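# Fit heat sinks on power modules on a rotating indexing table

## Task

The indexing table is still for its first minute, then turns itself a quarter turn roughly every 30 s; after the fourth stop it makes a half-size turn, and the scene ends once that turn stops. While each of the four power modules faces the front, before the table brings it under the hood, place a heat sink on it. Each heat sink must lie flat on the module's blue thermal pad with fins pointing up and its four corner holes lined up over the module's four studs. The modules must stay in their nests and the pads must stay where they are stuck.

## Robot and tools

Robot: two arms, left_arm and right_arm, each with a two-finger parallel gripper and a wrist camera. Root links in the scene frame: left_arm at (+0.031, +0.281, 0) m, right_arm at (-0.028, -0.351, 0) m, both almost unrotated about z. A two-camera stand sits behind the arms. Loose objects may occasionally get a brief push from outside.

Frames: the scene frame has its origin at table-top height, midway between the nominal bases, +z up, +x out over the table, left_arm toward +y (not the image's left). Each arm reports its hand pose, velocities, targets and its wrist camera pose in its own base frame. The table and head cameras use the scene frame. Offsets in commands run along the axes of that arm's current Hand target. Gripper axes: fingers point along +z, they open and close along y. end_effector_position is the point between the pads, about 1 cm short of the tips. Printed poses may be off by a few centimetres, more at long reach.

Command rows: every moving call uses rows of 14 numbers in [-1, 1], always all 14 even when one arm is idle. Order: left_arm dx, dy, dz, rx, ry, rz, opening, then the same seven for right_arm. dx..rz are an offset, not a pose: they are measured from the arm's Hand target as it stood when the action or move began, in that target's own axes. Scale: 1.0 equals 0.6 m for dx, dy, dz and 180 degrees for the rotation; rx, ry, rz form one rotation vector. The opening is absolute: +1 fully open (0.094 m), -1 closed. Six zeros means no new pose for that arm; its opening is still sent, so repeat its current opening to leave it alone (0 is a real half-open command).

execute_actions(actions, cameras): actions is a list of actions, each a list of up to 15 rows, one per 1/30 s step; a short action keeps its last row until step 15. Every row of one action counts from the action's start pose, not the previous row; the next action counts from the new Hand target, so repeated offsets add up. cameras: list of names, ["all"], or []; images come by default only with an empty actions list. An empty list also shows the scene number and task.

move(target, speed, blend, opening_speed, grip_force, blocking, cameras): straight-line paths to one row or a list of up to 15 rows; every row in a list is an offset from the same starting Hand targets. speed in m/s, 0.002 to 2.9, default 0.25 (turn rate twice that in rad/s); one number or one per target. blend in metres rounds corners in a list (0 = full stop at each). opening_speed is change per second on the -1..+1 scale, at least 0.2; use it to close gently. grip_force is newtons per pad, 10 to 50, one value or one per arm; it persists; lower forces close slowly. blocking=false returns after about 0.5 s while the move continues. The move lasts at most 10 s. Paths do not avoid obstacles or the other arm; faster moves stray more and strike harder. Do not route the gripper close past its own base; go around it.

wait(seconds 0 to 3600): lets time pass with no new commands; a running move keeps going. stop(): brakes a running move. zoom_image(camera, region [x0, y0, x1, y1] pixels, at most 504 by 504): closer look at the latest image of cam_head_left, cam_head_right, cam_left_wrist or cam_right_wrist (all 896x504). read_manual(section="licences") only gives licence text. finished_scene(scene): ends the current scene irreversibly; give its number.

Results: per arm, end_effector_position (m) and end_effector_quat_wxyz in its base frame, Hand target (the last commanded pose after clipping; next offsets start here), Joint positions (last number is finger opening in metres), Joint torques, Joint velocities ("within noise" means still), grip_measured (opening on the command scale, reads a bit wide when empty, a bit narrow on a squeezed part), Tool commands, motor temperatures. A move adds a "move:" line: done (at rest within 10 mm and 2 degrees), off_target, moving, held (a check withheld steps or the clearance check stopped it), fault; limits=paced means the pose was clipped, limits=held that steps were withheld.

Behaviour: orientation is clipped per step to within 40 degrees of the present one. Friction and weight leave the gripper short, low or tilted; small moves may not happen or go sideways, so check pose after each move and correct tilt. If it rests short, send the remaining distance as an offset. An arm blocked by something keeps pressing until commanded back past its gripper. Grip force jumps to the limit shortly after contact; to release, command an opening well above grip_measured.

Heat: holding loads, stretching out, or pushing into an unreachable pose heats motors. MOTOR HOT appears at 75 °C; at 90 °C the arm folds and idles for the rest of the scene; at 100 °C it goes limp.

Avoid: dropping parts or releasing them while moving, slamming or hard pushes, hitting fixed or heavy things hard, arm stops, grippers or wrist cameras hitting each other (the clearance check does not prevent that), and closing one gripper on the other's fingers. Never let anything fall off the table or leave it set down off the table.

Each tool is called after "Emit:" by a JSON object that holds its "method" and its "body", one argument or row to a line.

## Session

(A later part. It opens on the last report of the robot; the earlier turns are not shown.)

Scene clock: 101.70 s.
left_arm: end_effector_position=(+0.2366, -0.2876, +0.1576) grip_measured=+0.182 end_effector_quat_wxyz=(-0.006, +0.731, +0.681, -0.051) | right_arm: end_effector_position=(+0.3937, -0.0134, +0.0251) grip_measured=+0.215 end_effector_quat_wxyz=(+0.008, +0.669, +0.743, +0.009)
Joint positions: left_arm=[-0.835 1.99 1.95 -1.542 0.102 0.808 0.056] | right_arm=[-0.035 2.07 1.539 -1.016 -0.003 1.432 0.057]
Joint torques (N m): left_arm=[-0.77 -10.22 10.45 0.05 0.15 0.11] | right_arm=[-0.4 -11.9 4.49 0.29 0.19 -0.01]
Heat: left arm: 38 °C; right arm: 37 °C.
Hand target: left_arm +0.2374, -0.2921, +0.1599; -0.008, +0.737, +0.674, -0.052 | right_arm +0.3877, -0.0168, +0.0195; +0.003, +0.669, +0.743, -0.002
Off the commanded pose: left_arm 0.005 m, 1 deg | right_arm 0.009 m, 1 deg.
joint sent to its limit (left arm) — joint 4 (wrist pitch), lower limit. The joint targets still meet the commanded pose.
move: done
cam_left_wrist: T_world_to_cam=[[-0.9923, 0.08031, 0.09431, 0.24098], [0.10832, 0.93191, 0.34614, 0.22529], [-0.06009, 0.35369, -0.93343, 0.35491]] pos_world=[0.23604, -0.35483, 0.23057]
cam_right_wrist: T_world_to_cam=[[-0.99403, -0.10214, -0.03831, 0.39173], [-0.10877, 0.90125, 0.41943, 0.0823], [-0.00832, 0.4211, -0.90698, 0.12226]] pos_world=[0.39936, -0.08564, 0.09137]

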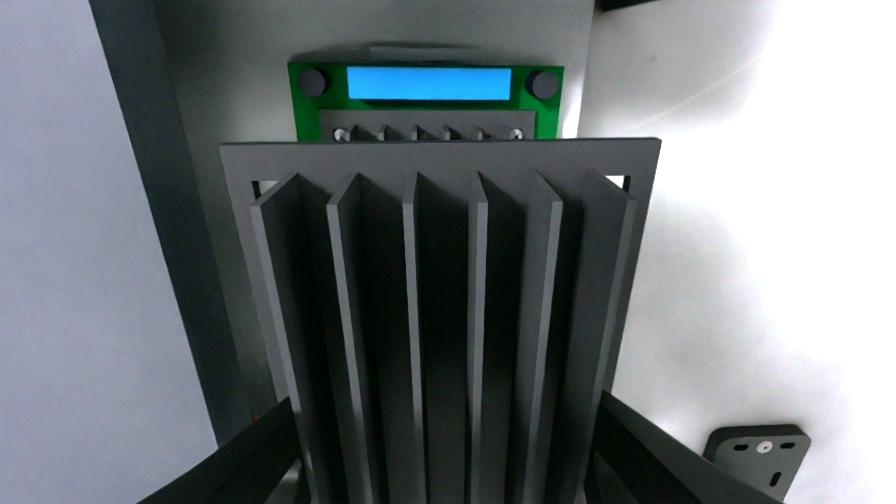

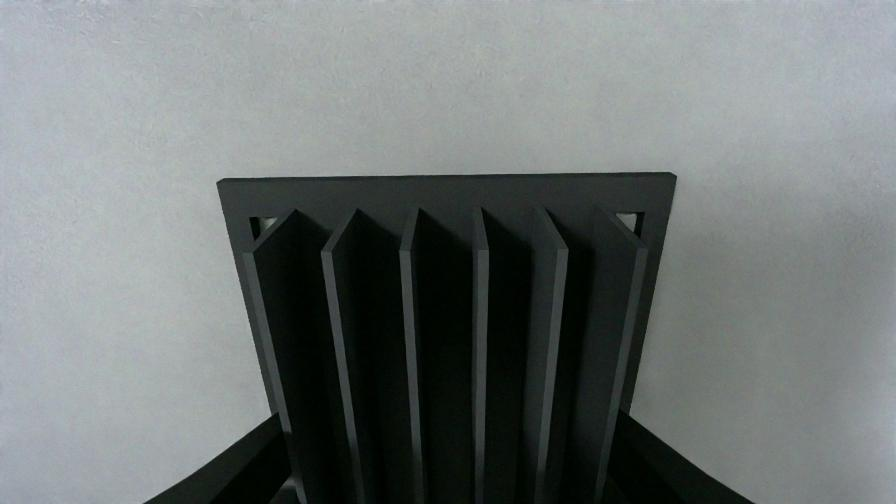

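Emit:
{"method": "zoom_image", "body": {
  "camera": "cam_left_wrist",
  "region": [200, 40, 450, 240]
}}

Emit:
{"method": "zoom_image", "body": {
  "camera": "cam_left_wrist",
  "region": [440, 40, 690, 240]
}}

Emit:
{"method": "zoom_image", "body": {
  "camera": "cam_left_wrist",
  "region": [200, 240, 700, 440]
}}

Scaled by 2.016 from the camera's image (finer frame: 1280x720).

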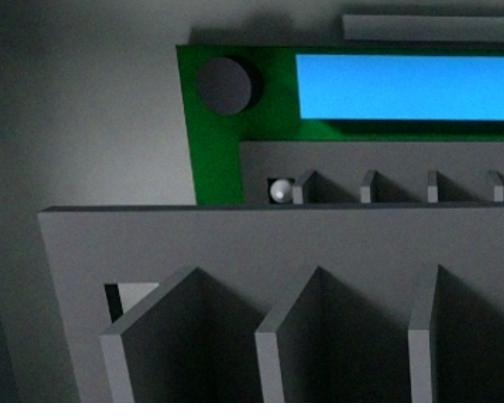

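Scaled by 2.016 from the camera's image (finer frame: 1280x720).

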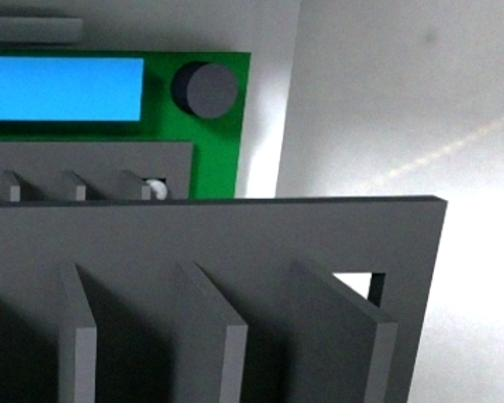

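Scaled by 1.008 from the camera's image (finer frame: 1280x720).

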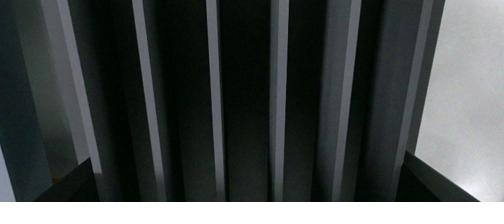

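Emit:
{"method": "move", "body": {
  "target": [
    [0, 0, 0, 0, 0, 0, -0.15, -0.0008, 0, -0.1167, 0, 0, 0, -0.15],
    [0.007, 0.005, 0.035, 0, 0, 0.0025, -0.15, 0.0808, -0.0375, -0.2097, 0, 0, -0.47, -0.15],
    [0.0142, 0.0103, 0.0710, 0, 0, 0.005, -0.15, 0.0843, -0.0707, -0.2180, 0, 0, -0.944, -0.15]
  ],
  "speed": [0.25, 0.5, 0.5],
  "blend": [0.02, 0.02, 0],
  "cameras": ["cam_head_left", "cam_left_wrist", "cam_right_wrist"]
}}

Emit:
{"method": "zoom_image", "body": {
  "camera": "cam_left_wrist",
  "region": [200, 30, 450, 230]
}}

Emit:
{"method": "zoom_image", "body": {
  "camera": "cam_left_wrist",
  "region": [440, 30, 690, 230]
}}

Scene clock: 109.10 s.
left_arm: end_effector_position=(+0.2377, -0.2878, +0.1164) grip_measured=+0.182 end_effector_quat_wxyz=(-0.014, +0.741, +0.670, -0.051) | right_arm: end_effector_position=(+0.3453, +0.0298, +0.1392) grip_measured=+0.215 end_effector_quat_wxyz=(+0.013, +0.677, -0.736, -0.002)
Joint positions: left_arm=[-0.833 1.99 1.785 -1.393 0.102 0.84 0.056] | right_arm=[0.093 1.882 1.731 -1.442 0.013 -1.395 0.057]
Joint torques (N m): left_arm=[0.29 -13.07 5.78 0.34 0.15 0.11] | right_arm=[-0.08 -14.83 5.01 0.18 -0.16 -0.06]
Heat: left arm: 38 °C; right arm: 38 °C.
Hand target: left_arm +0.2406, -0.2867, +0.1164; -0.007, +0.742, +0.668, -0.052 | right_arm +0.3401, +0.0300, +0.1498; +0.002, +0.681, -0.732, +0.003
Off the commanded pose: left_arm 0.003 m, 1 deg | right_arm 0.012 m, 2 deg.
move: off_target (right_arm)
cam_left_wrist: T_world_to_cam=[[-0.98854, 0.10914, 0.10434, 0.25218], [0.13945, 0.9249, 0.35372, 0.22931], [-0.0579, 0.36421, -0.92951, 0.31855]] pos_world=[0.23576, -0.35563, 0.18868]
cam_right_wrist: T_world_to_cam=[[0.99582, -0.08485, -0.03378, -0.33587], [-0.06177, -0.89826, 0.43511, 0.02545], [-0.06726, -0.4312, -0.89974, 0.25194]] pos_world=[0.35299, 0.103, 0.20426]

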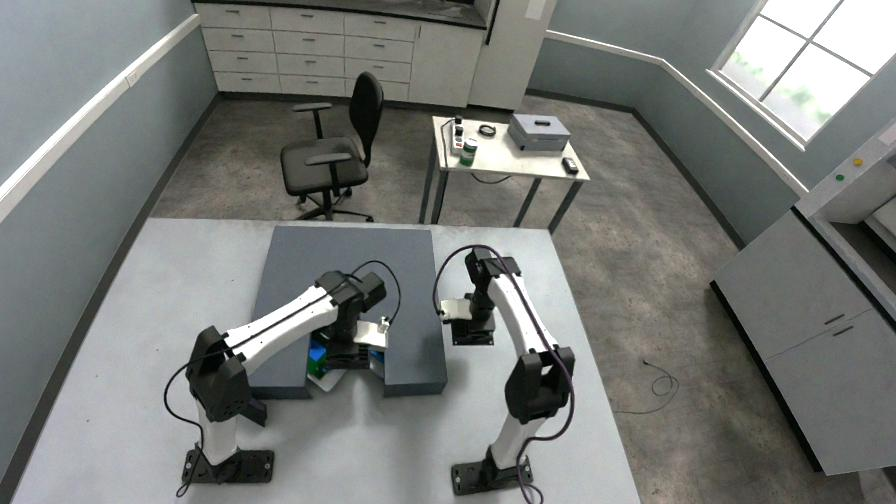

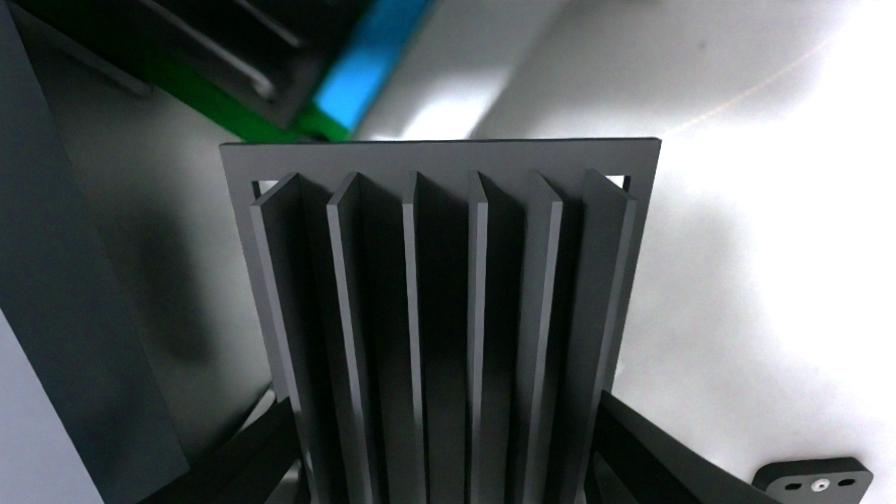

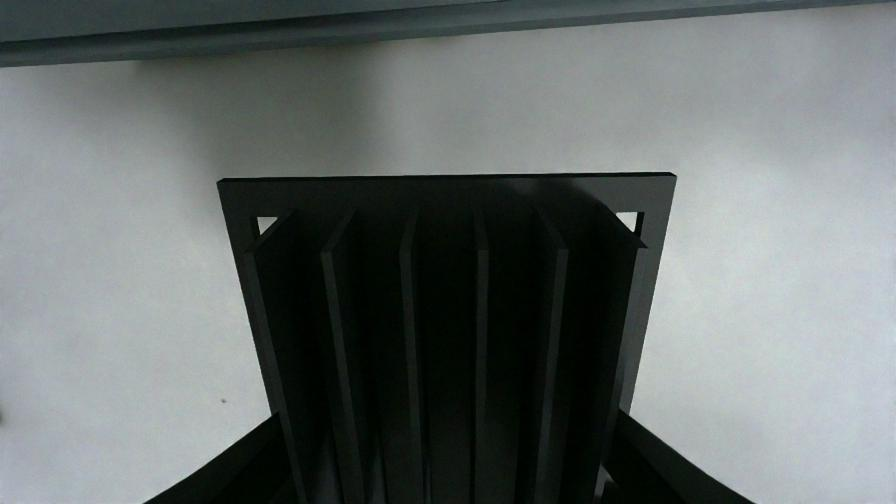

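Scaled by 2.016 from the camera's image (finer frame: 1280x720).

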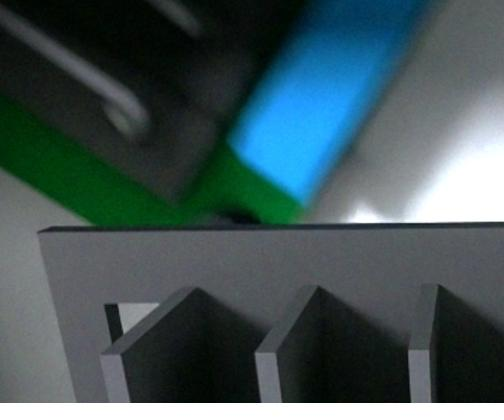

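Scaled by 2.016 from the camera's image (finer frame: 1280x720).

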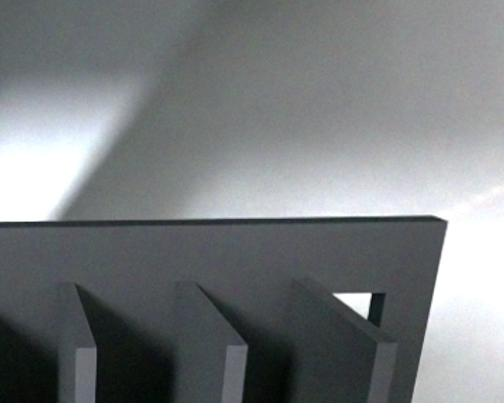

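Emit:
{"method": "wait", "body": {
  "seconds": 1.2,
  "cameras": ["cam_left_wrist"]
}}

Emit:
{"method": "zoom_image", "body": {
  "camera": "cam_left_wrist",
  "region": [200, 30, 450, 230]
}}

Emit:
{"method": "zoom_image", "body": {
  "camera": "cam_left_wrist",
  "region": [440, 30, 690, 230]
}}

Scene clock: 110.50 s.
left_arm: end_effector_position=(+0.2377, -0.2878, +0.1164) grip_measured=+0.182 end_effector_quat_wxyz=(-0.014, +0.741, +0.670, -0.051) | right_arm: end_effector_position=(+0.3453, +0.0298, +0.1392) grip_measured=+0.215 end_effector_quat_wxyz=(+0.013, +0.677, -0.736, -0.002)
Joint positions: left_arm=[-0.833 1.99 1.785 -1.393 0.102 0.84 0.056] | right_arm=[0.093 1.882 1.731 -1.442 0.013 -1.395 0.057]
Joint torques (N m): left_arm=[0.27 -13.04 5.78 0.34 0.15 0.12] | right_arm=[-0.13 -14.69 4.93 0.19 -0.14 -0.1]
Heat: left arm: 38 °C; right arm: 39 °C.
Hand target: left_arm +0.2406, -0.2867, +0.1164; -0.007, +0.742, +0.668, -0.052 | right_arm +0.3401, +0.0300, +0.1498; +0.002, +0.681, -0.732, +0.003
Tool commands: left_gripper/opening=-0.15 right_gripper/opening=-0.15
Off the commanded pose: left_arm 0.003 m, 1 deg | right_arm 0.012 m, 2 deg.
wait: 1.20 s; at rest from the start
cam_left_wrist: T_world_to_cam=[[-0.98854, 0.10914, 0.10434, 0.25218], [0.13945, 0.9249, 0.35372, 0.22931], [-0.0579, 0.36421, -0.92951, 0.31855]] pos_world=[0.23576, -0.35563, 0.18868]

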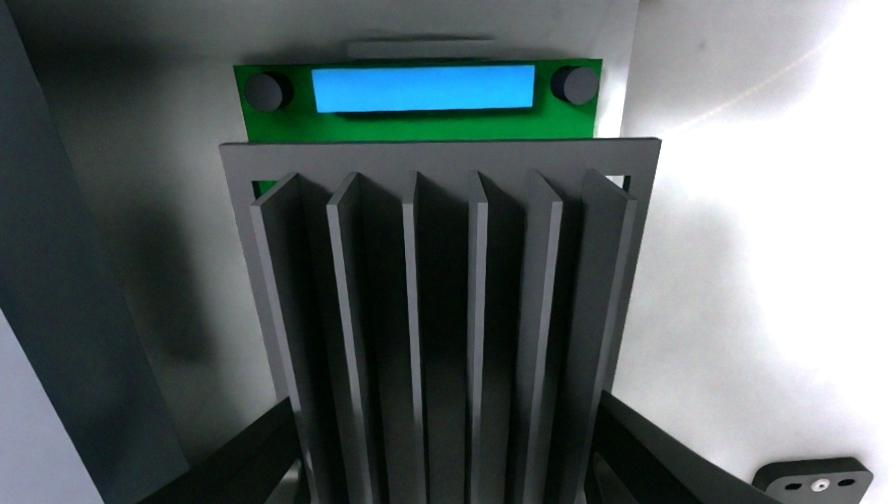

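Scaled by 2.016 from the camera's image (finer frame: 1280x720).

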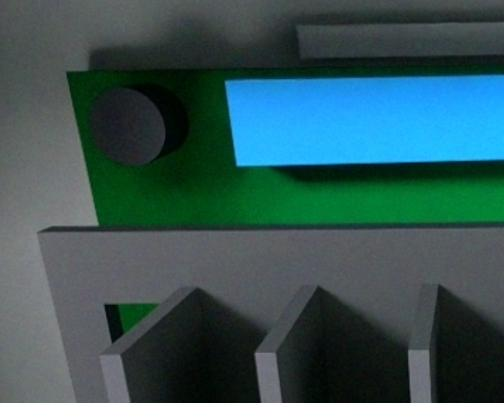

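Scaled by 2.016 from the camera's image (finer frame: 1280x720).

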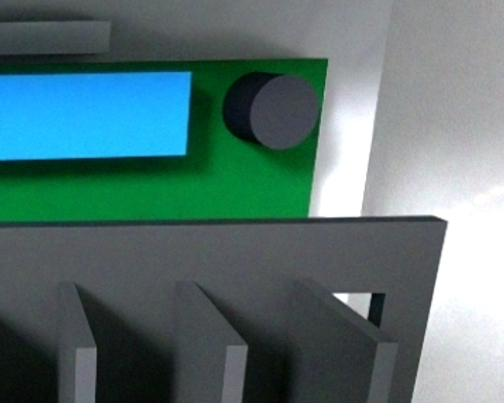

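Emit:
{"method": "move", "body": {
  "target": [0.0063, 0.0093, 0.0555, -0.005, 0, -0.0028, -0.15, 0, 0, 0, 0, 0, 0, -0.15],
  "speed": 0.12,
  "cameras": ["cam_left_wrist"]
}}

Emit:
{"method": "zoom_image", "body": {
  "camera": "cam_left_wrist",
  "region": [190, 30, 440, 230]
}}

Emit:
{"method": "zoom_image", "body": {
  "camera": "cam_left_wrist",
  "region": [450, 30, 700, 230]
}}

Scene clock: 113.13 s.
left_arm: end_effector_position=(+0.2399, -0.2870, +0.0819) grip_measured=+0.182 end_effector_quat_wxyz=(-0.009, +0.739, +0.672, -0.051) | right_arm: end_effector_position=(+0.3453, +0.0298, +0.1392) grip_measured=+0.215 end_effector_quat_wxyz=(+0.013, +0.677, -0.736, -0.002)
Joint positions: left_arm=[-0.827 1.99 1.648 -1.248 0.102 0.84 0.056] | right_arm=[0.093 1.882 1.731 -1.442 0.013 -1.395 0.057]
Joint torques (N m): left_arm=[0.1 -13.3 5.79 0.33 0.03 0.05] | right_arm=[-0.1 -14.74 4.88 0.18 -0.14 -0.11]
Heat: left arm: 39 °C; right arm: 40 °C.
Hand target: left_arm +0.2436, -0.2855, +0.0826; -0.002, +0.739, +0.672, -0.047 | right_arm +0.3401, +0.0300, +0.1498; +0.002, +0.681, -0.732, +0.003
Off the commanded pose: left_arm 0.004 m, 1 deg | right_arm 0.012 m, 2 deg.
move: done
cam_left_wrist: T_world_to_cam=[[-0.98969, 0.10407, 0.09841, 0.25725], [0.13226, 0.92775, 0.34898, 0.24335], [-0.05498, 0.3584, -0.93195, 0.28426]] pos_world=[0.23804, -0.35442, 0.15467]

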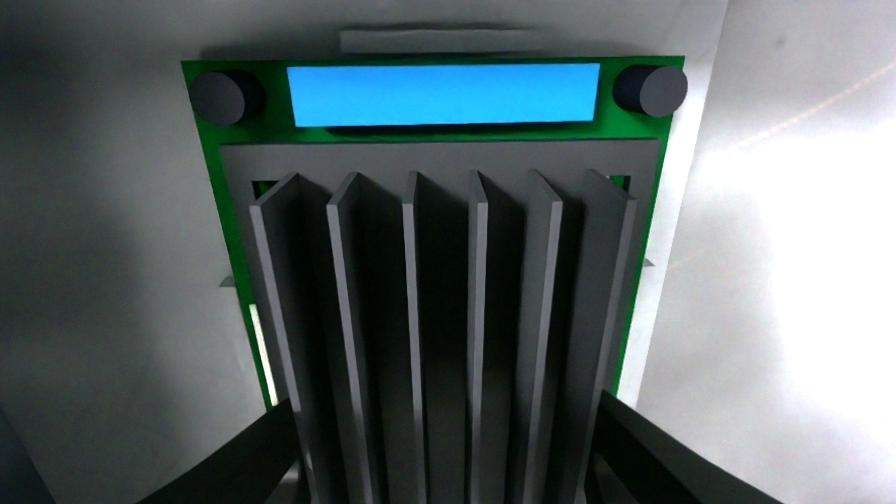

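Scaled by 2.016 from the camera's image (finer frame: 1280x720).

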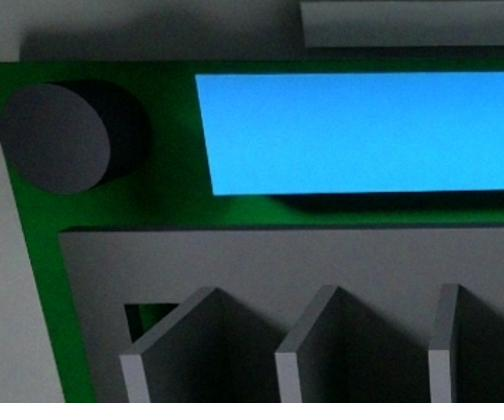

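Scaled by 2.016 from the camera's image (finer frame: 1280x720).

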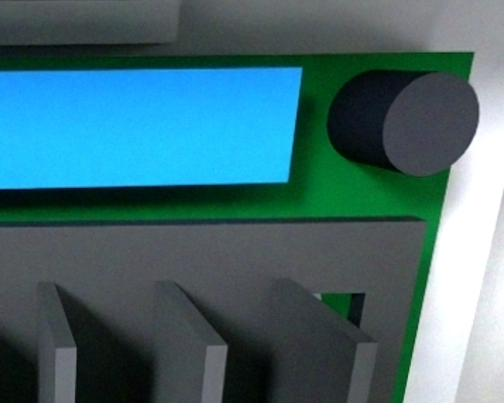

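Emit:
{"method": "move", "body": {
  "target": [0.0003, 0, 0.0075, 0, 0, -0.001, -0.15, 0, 0, 0, 0, 0, 0, -0.15],
  "speed": 0.1,
  "cameras": ["cam_left_wrist"]
}}

Emit:
{"method": "zoom_image", "body": {
  "camera": "cam_left_wrist",
  "region": [235, 160, 305, 220]
}}

Emit:
{"method": "zoom_image", "body": {
  "camera": "cam_left_wrist",
  "region": [585, 160, 655, 220]
}}

Scene clock: 114.43 s.
left_arm: end_effector_position=(+0.2392, -0.2862, +0.0779) grip_measured=+0.182 end_effector_quat_wxyz=(-0.011, +0.739, +0.672, -0.051) | right_arm: end_effector_position=(+0.3453, +0.0298, +0.1392) grip_measured=+0.215 end_effector_quat_wxyz=(+0.013, +0.677, -0.736, -0.002)
Joint positions: left_arm=[-0.827 1.99 1.632 -1.235 0.102 0.84 0.056] | right_arm=[0.093 1.882 1.731 -1.442 0.013 -1.395 0.057]
Joint torques (N m): left_arm=[0.12 -13.14 5.94 0.38 0.03 0] | right_arm=[-0.09 -14.68 4.89 0.18 -0.14 -0.09]
Heat: left arm: 39 °C; right arm: 40 °C.
Hand target: left_arm +0.2434, -0.2856, +0.0781; -0.002, +0.738, +0.673, -0.047 | right_arm +0.3401, +0.0300, +0.1498; +0.002, +0.681, -0.732, +0.003
Off the commanded pose: left_arm 0.004 m, 1 deg | right_arm 0.012 m, 2 deg.
move: done
cam_left_wrist: T_world_to_cam=[[-0.98955, 0.10382, 0.1001, 0.25663], [0.13274, 0.92701, 0.35076, 0.24361], [-0.05638, 0.36038, -0.9311, 0.28097]] pos_world=[0.23745, -0.35373, 0.15047]

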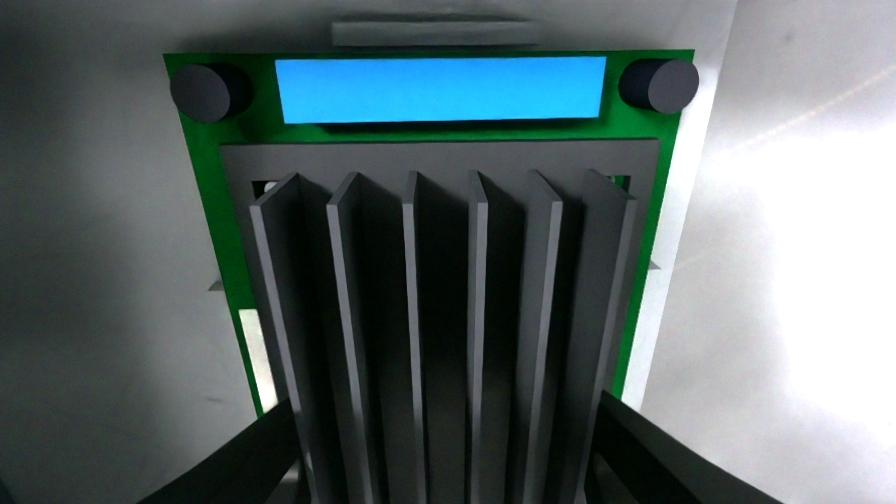

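Scaled by 7.200 from the camera's image (finer frame: 1280x720).

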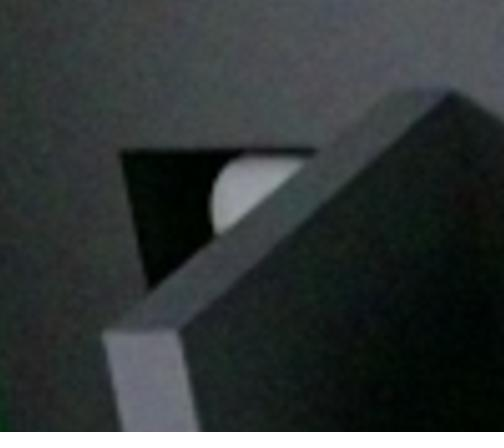

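Scaled by 7.200 from the camera's image (finer frame: 1280x720).

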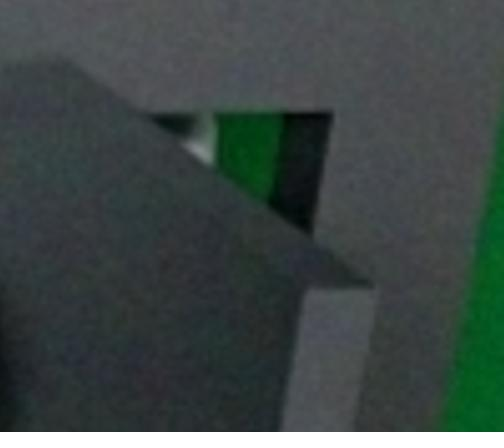

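Emit:
{"method": "move", "body": {
  "target": [-0.0018, 0.0028, 0.008, 0, 0, 0, -0.15, 0, 0, 0, 0, 0, 0, -0.15],
  "speed": 0.1,
  "cameras": ["cam_left_wrist"]
}}

Emit:
{"method": "zoom_image", "body": {
  "camera": "cam_left_wrist",
  "region": [235, 160, 305, 220]
}}

Emit:
{"method": "zoom_image", "body": {
  "camera": "cam_left_wrist",
  "region": [585, 160, 655, 220]
}}

Scene clock: 116.07 s.
left_arm: end_effector_position=(+0.2393, -0.2863, +0.0779) grip_measured=+0.182 end_effector_quat_wxyz=(-0.010, +0.739, +0.672, -0.051) | right_arm: end_effector_position=(+0.3453, +0.0298, +0.1392) grip_measured=+0.215 end_effector_quat_wxyz=(+0.013, +0.677, -0.736, -0.002)
Joint positions: left_arm=[-0.827 1.99 1.632 -1.234 0.102 0.84 0.056] | right_arm=[0.093 1.882 1.731 -1.442 0.013 -1.395 0.057]
Joint torques (N m): left_arm=[0.05 -12.18 5.35 0.55 0.02 -0.01] | right_arm=[-0.05 -14.71 4.94 0.18 -0.13 -0.1]
Heat: left arm: 39 °C; right arm: 41 °C.
Hand target: left_arm +0.2446, -0.2871, +0.0733; -0.002, +0.738, +0.673, -0.047 | right_arm +0.3401, +0.0300, +0.1498; +0.002, +0.681, -0.732, +0.003
Off the commanded pose: left_arm 0.007 m, 1 deg | right_arm 0.012 m, 2 deg.
move: done
cam_left_wrist: T_world_to_cam=[[-0.9896, 0.10387, 0.09951, 0.25685], [0.13255, 0.9272, 0.35034, 0.24386], [-0.05588, 0.35989, -0.93132, 0.28075]] pos_world=[0.23755, -0.35382, 0.15047]

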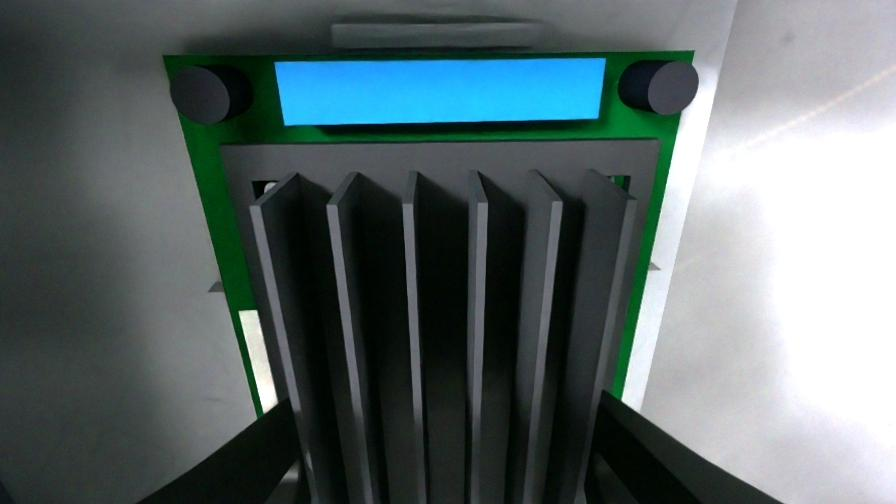

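Scaled by 7.200 from the camera's image (finer frame: 1280x720).

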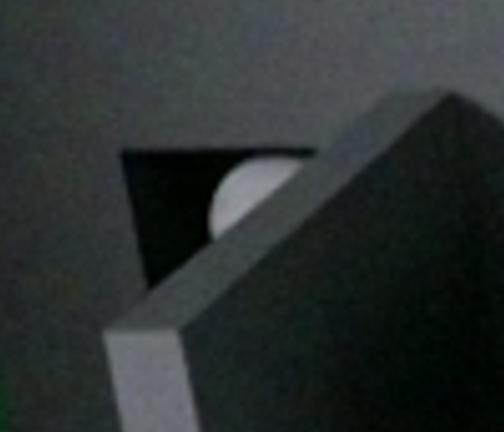

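Scaled by 7.200 from the camera's image (finer frame: 1280x720).

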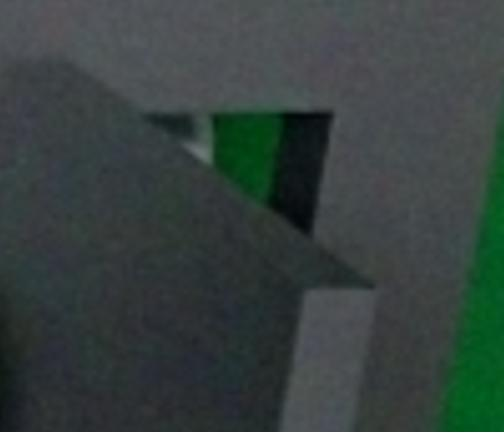

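Emit:
{"method": "move", "body": {
  "target": [-0.0012, 0.0008, 0.01, 0, 0, 0, -0.15, 0, 0, 0, 0, 0, 0, -0.15],
  "speed": 0.1,
  "cameras": ["cam_left_wrist"]
}}

Emit:
{"method": "zoom_image", "body": {
  "camera": "cam_left_wrist",
  "region": [235, 160, 305, 220]
}}

Emit:
{"method": "zoom_image", "body": {
  "camera": "cam_left_wrist",
  "region": [585, 160, 655, 220]
}}

Scene clock: 117.20 s.
left_arm: end_effector_position=(+0.2393, -0.2862, +0.0732) grip_measured=+0.182 end_effector_quat_wxyz=(-0.009, +0.739, +0.672, -0.051) | right_arm: end_effector_position=(+0.3453, +0.0298, +0.1392) grip_measured=+0.215 end_effector_quat_wxyz=(+0.013, +0.677, -0.736, -0.002)
Joint positions: left_arm=[-0.827 1.99 1.614 -1.214 0.102 0.84 0.056] | right_arm=[0.093 1.882 1.731 -1.442 0.013 -1.395 0.057]
Joint torques (N m): left_arm=[-0.18 -11.6 5.7 0.56 0.05 -0.04] | right_arm=[-0.12 -14.72 4.94 0.17 -0.14 -0.09]
Heat: left arm: 39 °C; right arm: 41 °C.
Hand target: left_arm +0.2446, -0.2882, +0.0674; -0.002, +0.738, +0.673, -0.047 | right_arm +0.3401, +0.0300, +0.1498; +0.002, +0.681, -0.732, +0.003
Off the commanded pose: left_arm 0.008 m, 1 deg | right_arm 0.012 m, 2 deg.
move: done
cam_left_wrist: T_world_to_cam=[[-0.98972, 0.10406, 0.09811, 0.25739], [0.13215, 0.92768, 0.3492, 0.24574], [-0.05468, 0.35858, -0.9319, 0.27571]] pos_world=[0.23734, -0.35362, 0.14587]

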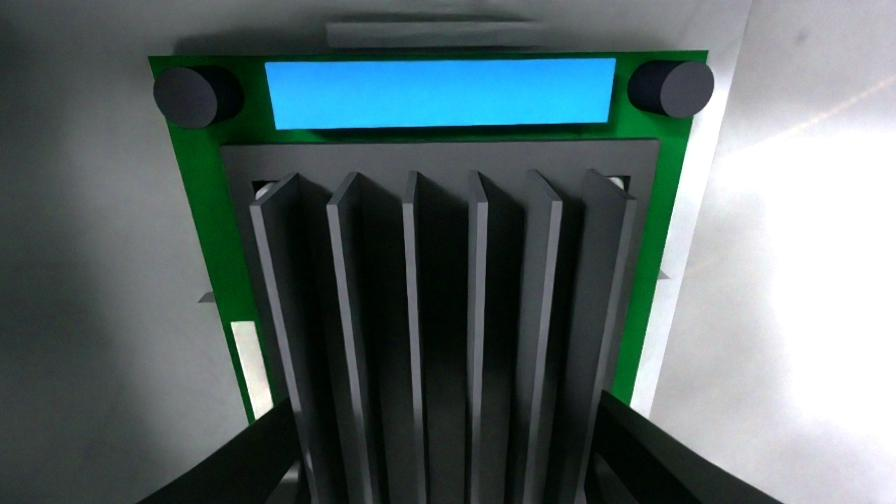

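Scaled by 7.200 from the camera's image (finer frame: 1280x720).

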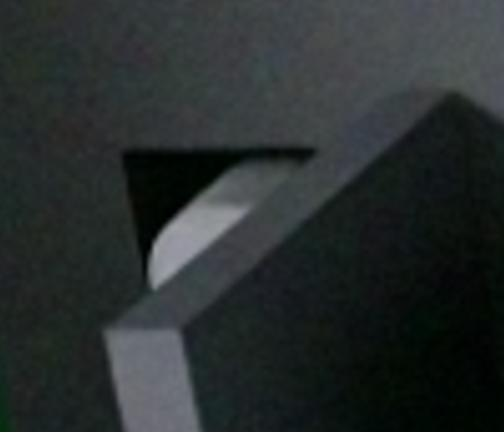

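Scaled by 7.200 from the camera's image (finer frame: 1280x720).

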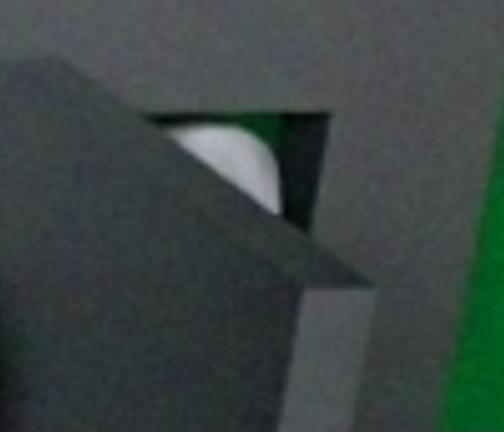

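Emit:
{"method": "move", "body": {
  "target": [
    [0, 0.0003, 0.009, 0, 0, 0, -0.15, 0, 0, 0, 0, 0, 0, -0.15],
    [0, 0.0003, 0.009, 0, 0, 0, 0.6, 0, 0, 0, 0, 0, 0, -0.15]
  ],
  "speed": 0.1,
  "cameras": ["cam_left_wrist", "cam_head_left"]
}}

Emit:
{"method": "zoom_image", "body": {
  "camera": "cam_left_wrist",
  "region": [200, 100, 700, 400]
}}

Scene clock: 118.63 s.
left_arm: end_effector_position=(+0.2431, -0.2896, +0.0697) grip_measured=+0.597 end_effector_quat_wxyz=(+0.002, +0.739, +0.671, -0.049) | right_arm: end_effector_position=(+0.3453, +0.0298, +0.1392) grip_measured=+0.215 end_effector_quat_wxyz=(+0.013, +0.677, -0.736, -0.002)
Joint positions: left_arm=[-0.827 1.99 1.6 -1.177 0.099 0.84 0.075] | right_arm=[0.093 1.882 1.731 -1.442 0.013 -1.395 0.057]
Joint torques (N m): left_arm=[-0.21 -11.15 5.49 0.41 0.07 -0.04] | right_arm=[-0.14 -14.78 5.05 0.18 -0.14 -0.09]
Heat: left arm: 39 °C; right arm: 41 °C.
Hand target: left_arm +0.2443, -0.2886, +0.0620; -0.002, +0.738, +0.673, -0.047 | right_arm +0.3401, +0.0300, +0.1498; +0.002, +0.681, -0.732, +0.003
Off the commanded pose: left_arm 0.008 m, 1 deg | right_arm 0.012 m, 2 deg.
move: done; target 2's new opening was sent with left_arm's hand 0.011 m and 1 deg from that target
cam_left_wrist: T_world_to_cam=[[-0.99128, 0.1054, 0.07907, 0.26397], [0.12612, 0.93275, 0.33773, 0.25336], [-0.03816, 0.34476, -0.93792, 0.26634]] pos_world=[0.23988, -0.35597, 0.14336]
Images, in order (width x height): cam_head_left 896x504, cam_left_wrist 896x504.

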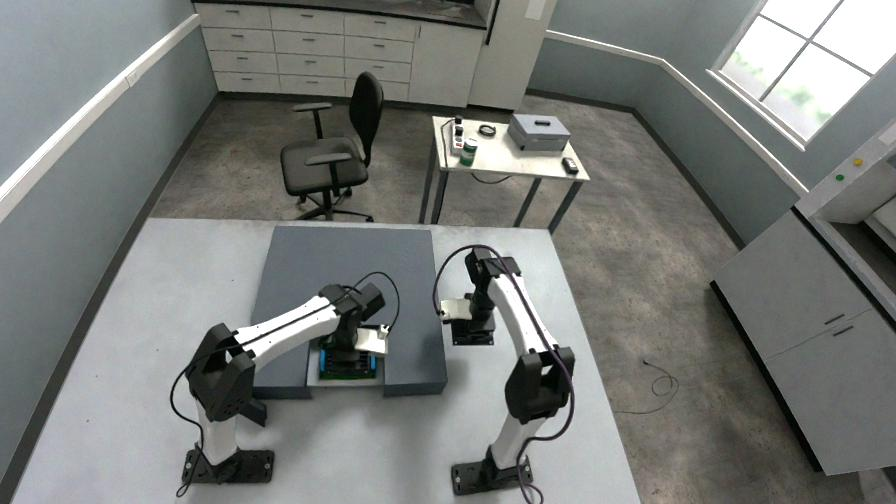

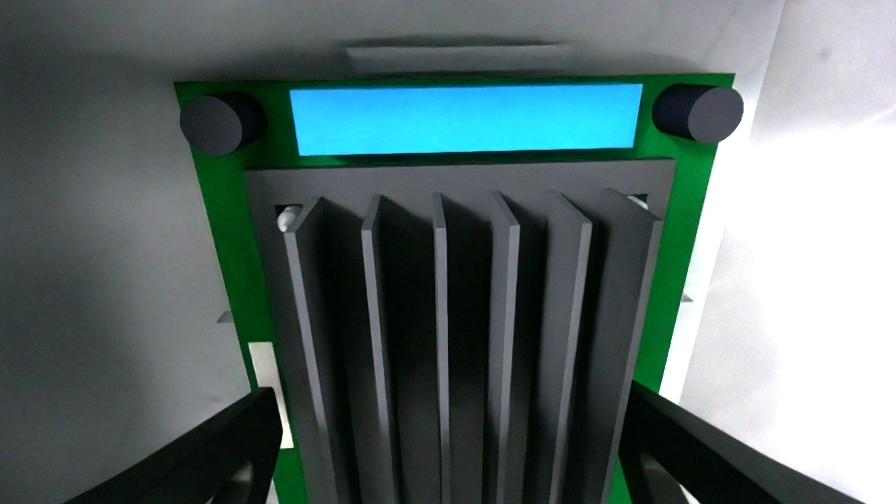

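Scaled by 1.008 from the camera's image (finer frame: 1280x720).

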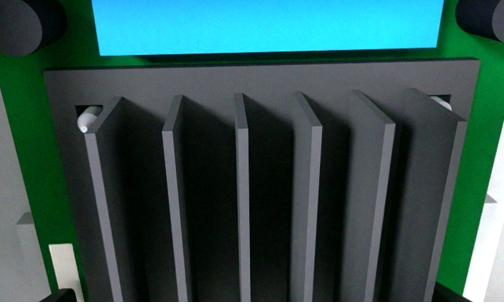

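Emit:
{"method": "move", "body": {
  "target": [
    [0, 0, 0, 0, 0, 0, 1, 0, 0, 0, 0, 0, 0, -0.15],
    [-0.0098, -0.0097, -0.1459, 0, 0, 0, 1, 0, 0, 0, 0, 0, 0, -0.15],
    [0.2710, -0.0078, -0.1815, 0, 0, -0.15, 1, 0, 0, 0, 0, 0, 0, -0.15],
    [0.6330, -0.0775, -0.1843, 0, 0, -0.333, 1, -0.2788, 0.0705, -0.002, 0, 0, -0.0111, -0.15]
  ],
  "speed": [0.2, 0.25, 0.4, 0.4],
  "blend": [0, 0.03, 0.03, 0],
  "cameras": ["cam_head_left", "cam_right_wrist"]
}}

Scene clock: 123.63 s.
left_arm: end_effector_position=(+0.2380, +0.0945, +0.1470) grip_measured=+0.998 end_effector_quat_wxyz=(-0.019, +0.300, +0.953, -0.043) | right_arm: end_effector_position=(+0.3074, +0.1949, +0.1472) grip_measured=+0.215 end_effector_quat_wxyz=(+0.004, +0.696, -0.718, +0.005)
Joint positions: left_arm=[0.405 1.591 1.417 -1.482 0.04 1.017 0.094] | right_arm=[0.57 1.941 1.843 -1.478 0.011 -0.971 0.057]
Joint torques (N m): left_arm=[0.03 -5.76 9.77 -0.1 -0.07 0.08] | right_arm=[0.49 -9.62 8.79 0.18 -0.11 0.17]
Heat: left arm: 40 °C; right arm: 42 °C.
Hand target: left_arm +0.2400, +0.0998, +0.1497; -0.025, +0.303, +0.952, -0.040 | right_arm +0.3098, +0.2000, +0.1497; +0.002, +0.694, -0.720, +0.003
Off the commanded pose: left_arm 0.006 m, 1 deg | right_arm 0.006 m, 0 deg.
move: done
cam_right_wrist: T_world_to_cam=[[0.99943, -0.03143, -0.01232, -0.29853], [-0.02306, -0.90222, 0.43065, 0.15749], [-0.02465, -0.43012, -0.90243, 0.31485]] pos_world=[0.30975, 0.26813, 0.21263]

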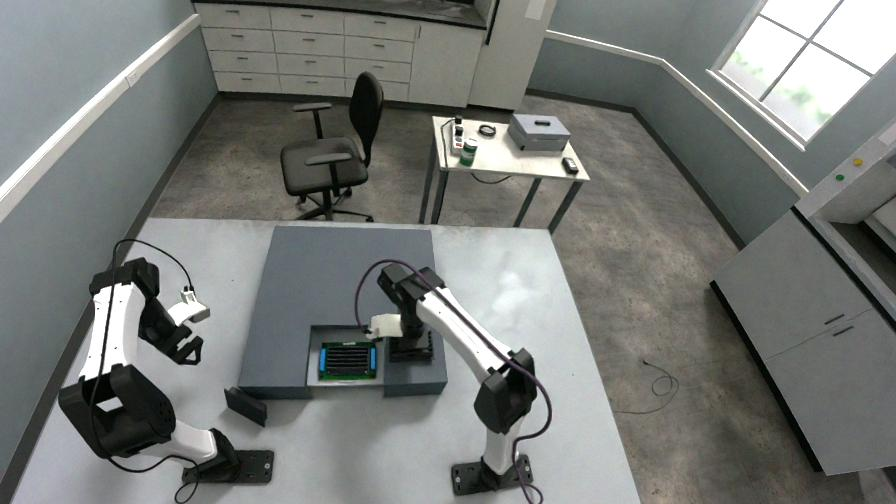

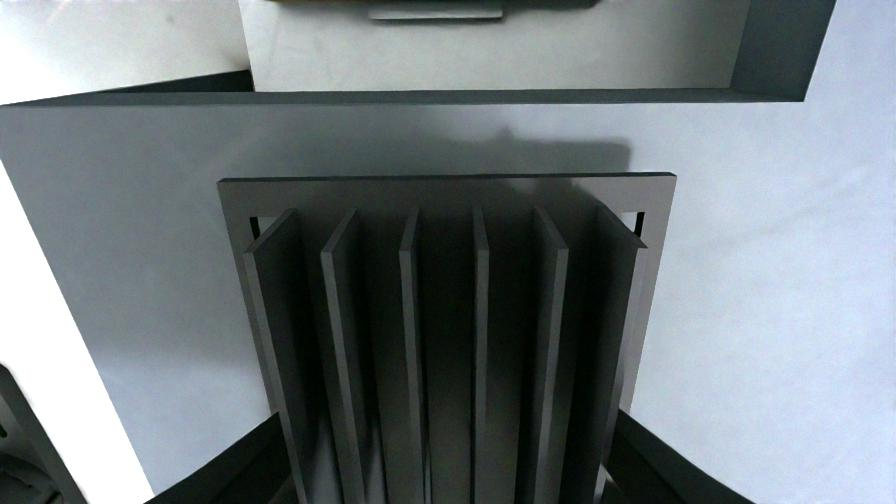

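Emit:
{"method": "move", "body": {
  "target": [0, 0, 0, 0, 0, 0, 1, -0.2615, 0.0168, 0.0393, -0.0114, -0.0041, 0, -0.15],
  "speed": 0.25,
  "cameras": ["cam_right_wrist"]
}}

Emit:
{"method": "zoom_image", "body": {
  "camera": "cam_right_wrist",
  "region": [200, 60, 450, 260]
}}

Emit:
{"method": "zoom_image", "body": {
  "camera": "cam_right_wrist",
  "region": [450, 60, 700, 260]
}}

Emit:
{"method": "zoom_image", "body": {
  "camera": "cam_right_wrist",
  "region": [200, 240, 700, 440]
}}

Scene clock: 125.93 s.
left_arm: end_effector_position=(+0.2379, +0.0946, +0.1470) grip_measured=+0.998 end_effector_quat_wxyz=(-0.019, +0.300, +0.953, -0.043) | right_arm: end_effector_position=(+0.3022, +0.3520, +0.1240) grip_measured=+0.215 end_effector_quat_wxyz=(-0.025, +0.699, -0.715, -0.011)
Joint positions: left_arm=[0.406 1.591 1.417 -1.482 0.04 1.018 0.094] | right_arm=[0.855 2.375 2.436 -1.58 -0.018 -0.694 0.057]
Joint torques (N m): left_arm=[0.08 -5.75 9.73 -0.11 -0.07 0.11] | right_arm=[-0.34 -13.33 8.58 0.39 -0.21 0.18]
Heat: left arm: 39 °C; right arm: 41 °C.
Hand target: left_arm +0.2400, +0.0999, +0.1497; -0.025, +0.303, +0.952, -0.040 | right_arm +0.3055, +0.3570, +0.1249; +0.010, +0.694, -0.720, -0.014
Off the commanded pose: left_arm 0.006 m, 1 deg | right_arm 0.006 m, 4 deg.
joint sent to its limit (right arm) — joint 4 (wrist pitch), lower limit. The joint targets are off in orientation, not in position.
move: off_target (right_arm)
cam_right_wrist: T_world_to_cam=[[0.99972, -0.02299, 0.00562, -0.29397], [-0.02343, -0.92771, 0.37257, 0.32538], [-0.00335, -0.3726, -0.92798, 0.33783]] pos_world=[0.30264, 0.42098, 0.19392]

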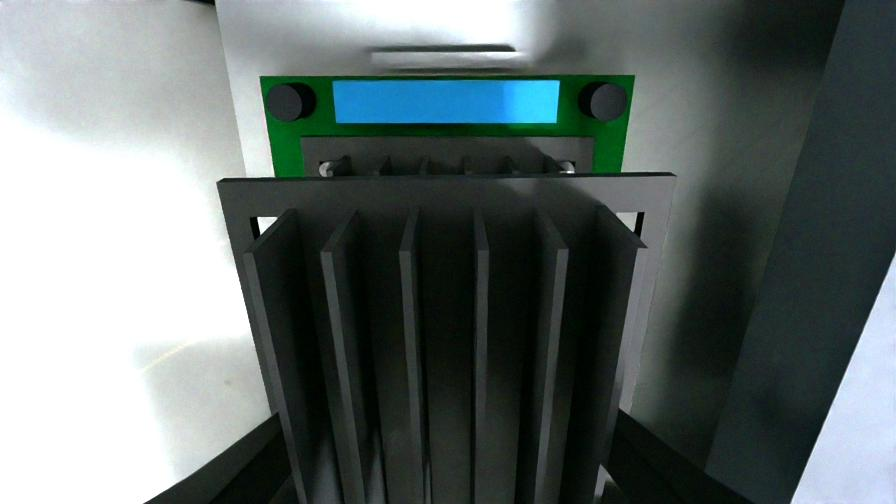

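Scaled by 2.016 from the camera's image (finer frame: 1280x720).

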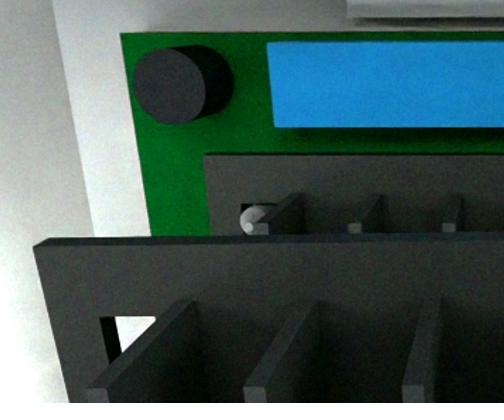

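Scaled by 2.016 from the camera's image (finer frame: 1280x720).

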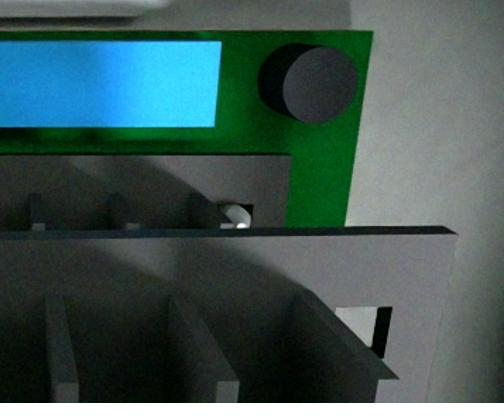

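Scaled by 1.008 from the camera's image (finer frame: 1280x720).

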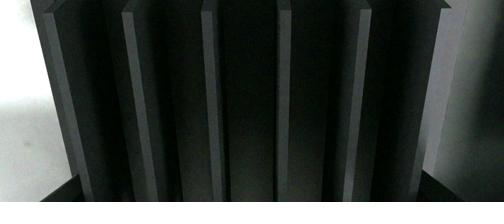

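Emit:
{"method": "move", "body": {
  "target": [0, 0, 0, 0, 0, 0, 1, -0.0065, 0, 0.01, 0, 0, 0.004, -0.15],
  "speed": 0.1,
  "cameras": ["cam_right_wrist"]
}}

Scene clock: 128.27 s.
left_arm: end_effector_position=(+0.2379, +0.0946, +0.1470) grip_measured=+0.998 end_effector_quat_wxyz=(-0.019, +0.300, +0.953, -0.043) | right_arm: end_effector_position=(+0.3040, +0.3541, +0.1194) grip_measured=+0.215 end_effector_quat_wxyz=(-0.023, +0.693, -0.721, -0.011)
Joint positions: left_arm=[0.406 1.591 1.417 -1.482 0.04 1.018 0.094] | right_arm=[0.855 2.394 2.452 -1.581 -0.018 -0.676 0.057]
Joint torques (N m): left_arm=[0.06 -5.72 9.73 -0.1 -0.07 0.11] | right_arm=[0.2 -13.22 8.58 0.41 -0.2 0.16]
Heat: left arm: 39 °C; right arm: 41 °C.
Hand target: left_arm +0.2400, +0.0999, +0.1497; -0.025, +0.303, +0.952, -0.040 | right_arm +0.3054, +0.3609, +0.1189; +0.010, +0.689, -0.724, -0.014
Off the commanded pose: left_arm 0.006 m, 1 deg | right_arm 0.007 m, 4 deg.
joint sent to its limit (right arm) — joint 4 (wrist pitch), lower limit. The joint targets are off in orientation, not in position.
move: off_target (right_arm)
cam_right_wrist: T_world_to_cam=[[0.99916, -0.04094, 0.00228, -0.28879], [-0.03881, -0.92617, 0.3751, 0.33286], [-0.01325, -0.37487, -0.92698, 0.33811]] pos_world=[0.30595, 0.4232, 0.18923]

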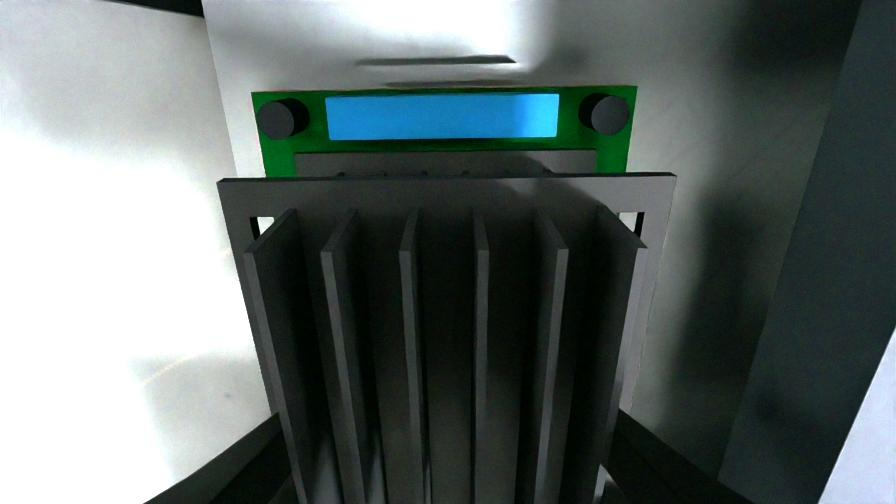

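Emit:
{"method": "wait", "body": {
  "seconds": 12,
  "cameras": ["cam_right_wrist"]
}}

Scene clock: 138.43 s.
left_arm: end_effector_position=(+0.2379, +0.0946, +0.1470) grip_measured=+0.998 end_effector_quat_wxyz=(-0.019, +0.300, +0.953, -0.043) | right_arm: end_effector_position=(+0.3040, +0.3541, +0.1194) grip_measured=+0.215 end_effector_quat_wxyz=(-0.023, +0.692, -0.721, -0.011)
Joint positions: left_arm=[0.406 1.591 1.417 -1.482 0.04 1.018 0.094] | right_arm=[0.855 2.394 2.452 -1.581 -0.018 -0.675 0.057]
Joint torques (N m): left_arm=[0.05 -5.75 9.78 -0.1 -0.07 0.13] | right_arm=[0.12 -13.16 8.62 0.42 -0.2 0.18]
Heat: left arm: 39 °C; right arm: 42 °C.
Hand target: left_arm +0.2400, +0.0999, +0.1497; -0.025, +0.303, +0.952, -0.040 | right_arm +0.3054, +0.3609, +0.1189; +0.010, +0.689, -0.724, -0.014
Tool commands: left_gripper/opening=+1.0 right_gripper/opening=-0.15
Off the commanded pose: left_arm 0.006 m, 1 deg | right_arm 0.007 m, 4 deg.
wait: 10.00 of 12 s (the remaining seconds did not pass); at rest from the start
cam_right_wrist: T_world_to_cam=[[0.99913, -0.04171, 0.00225, -0.28845], [-0.03951, -0.92617, 0.37502, 0.33309], [-0.01356, -0.37478, -0.92701, 0.33818]] pos_world=[0.30595, 0.42321, 0.18923]

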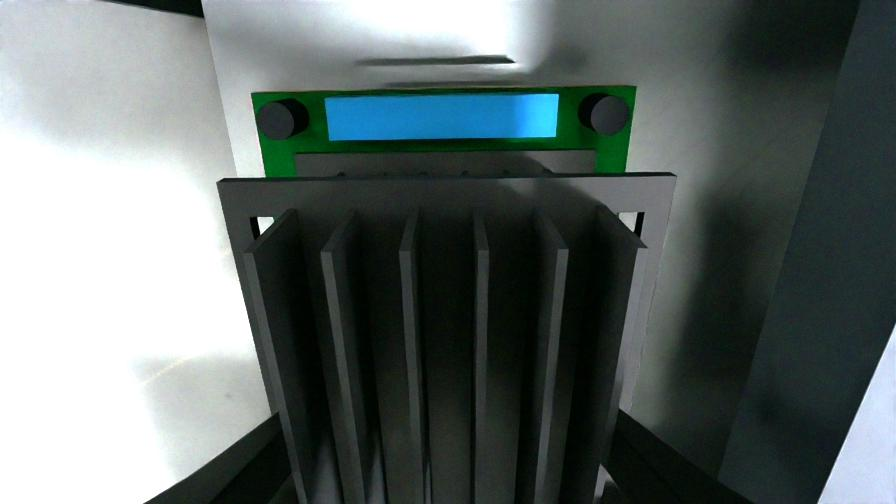

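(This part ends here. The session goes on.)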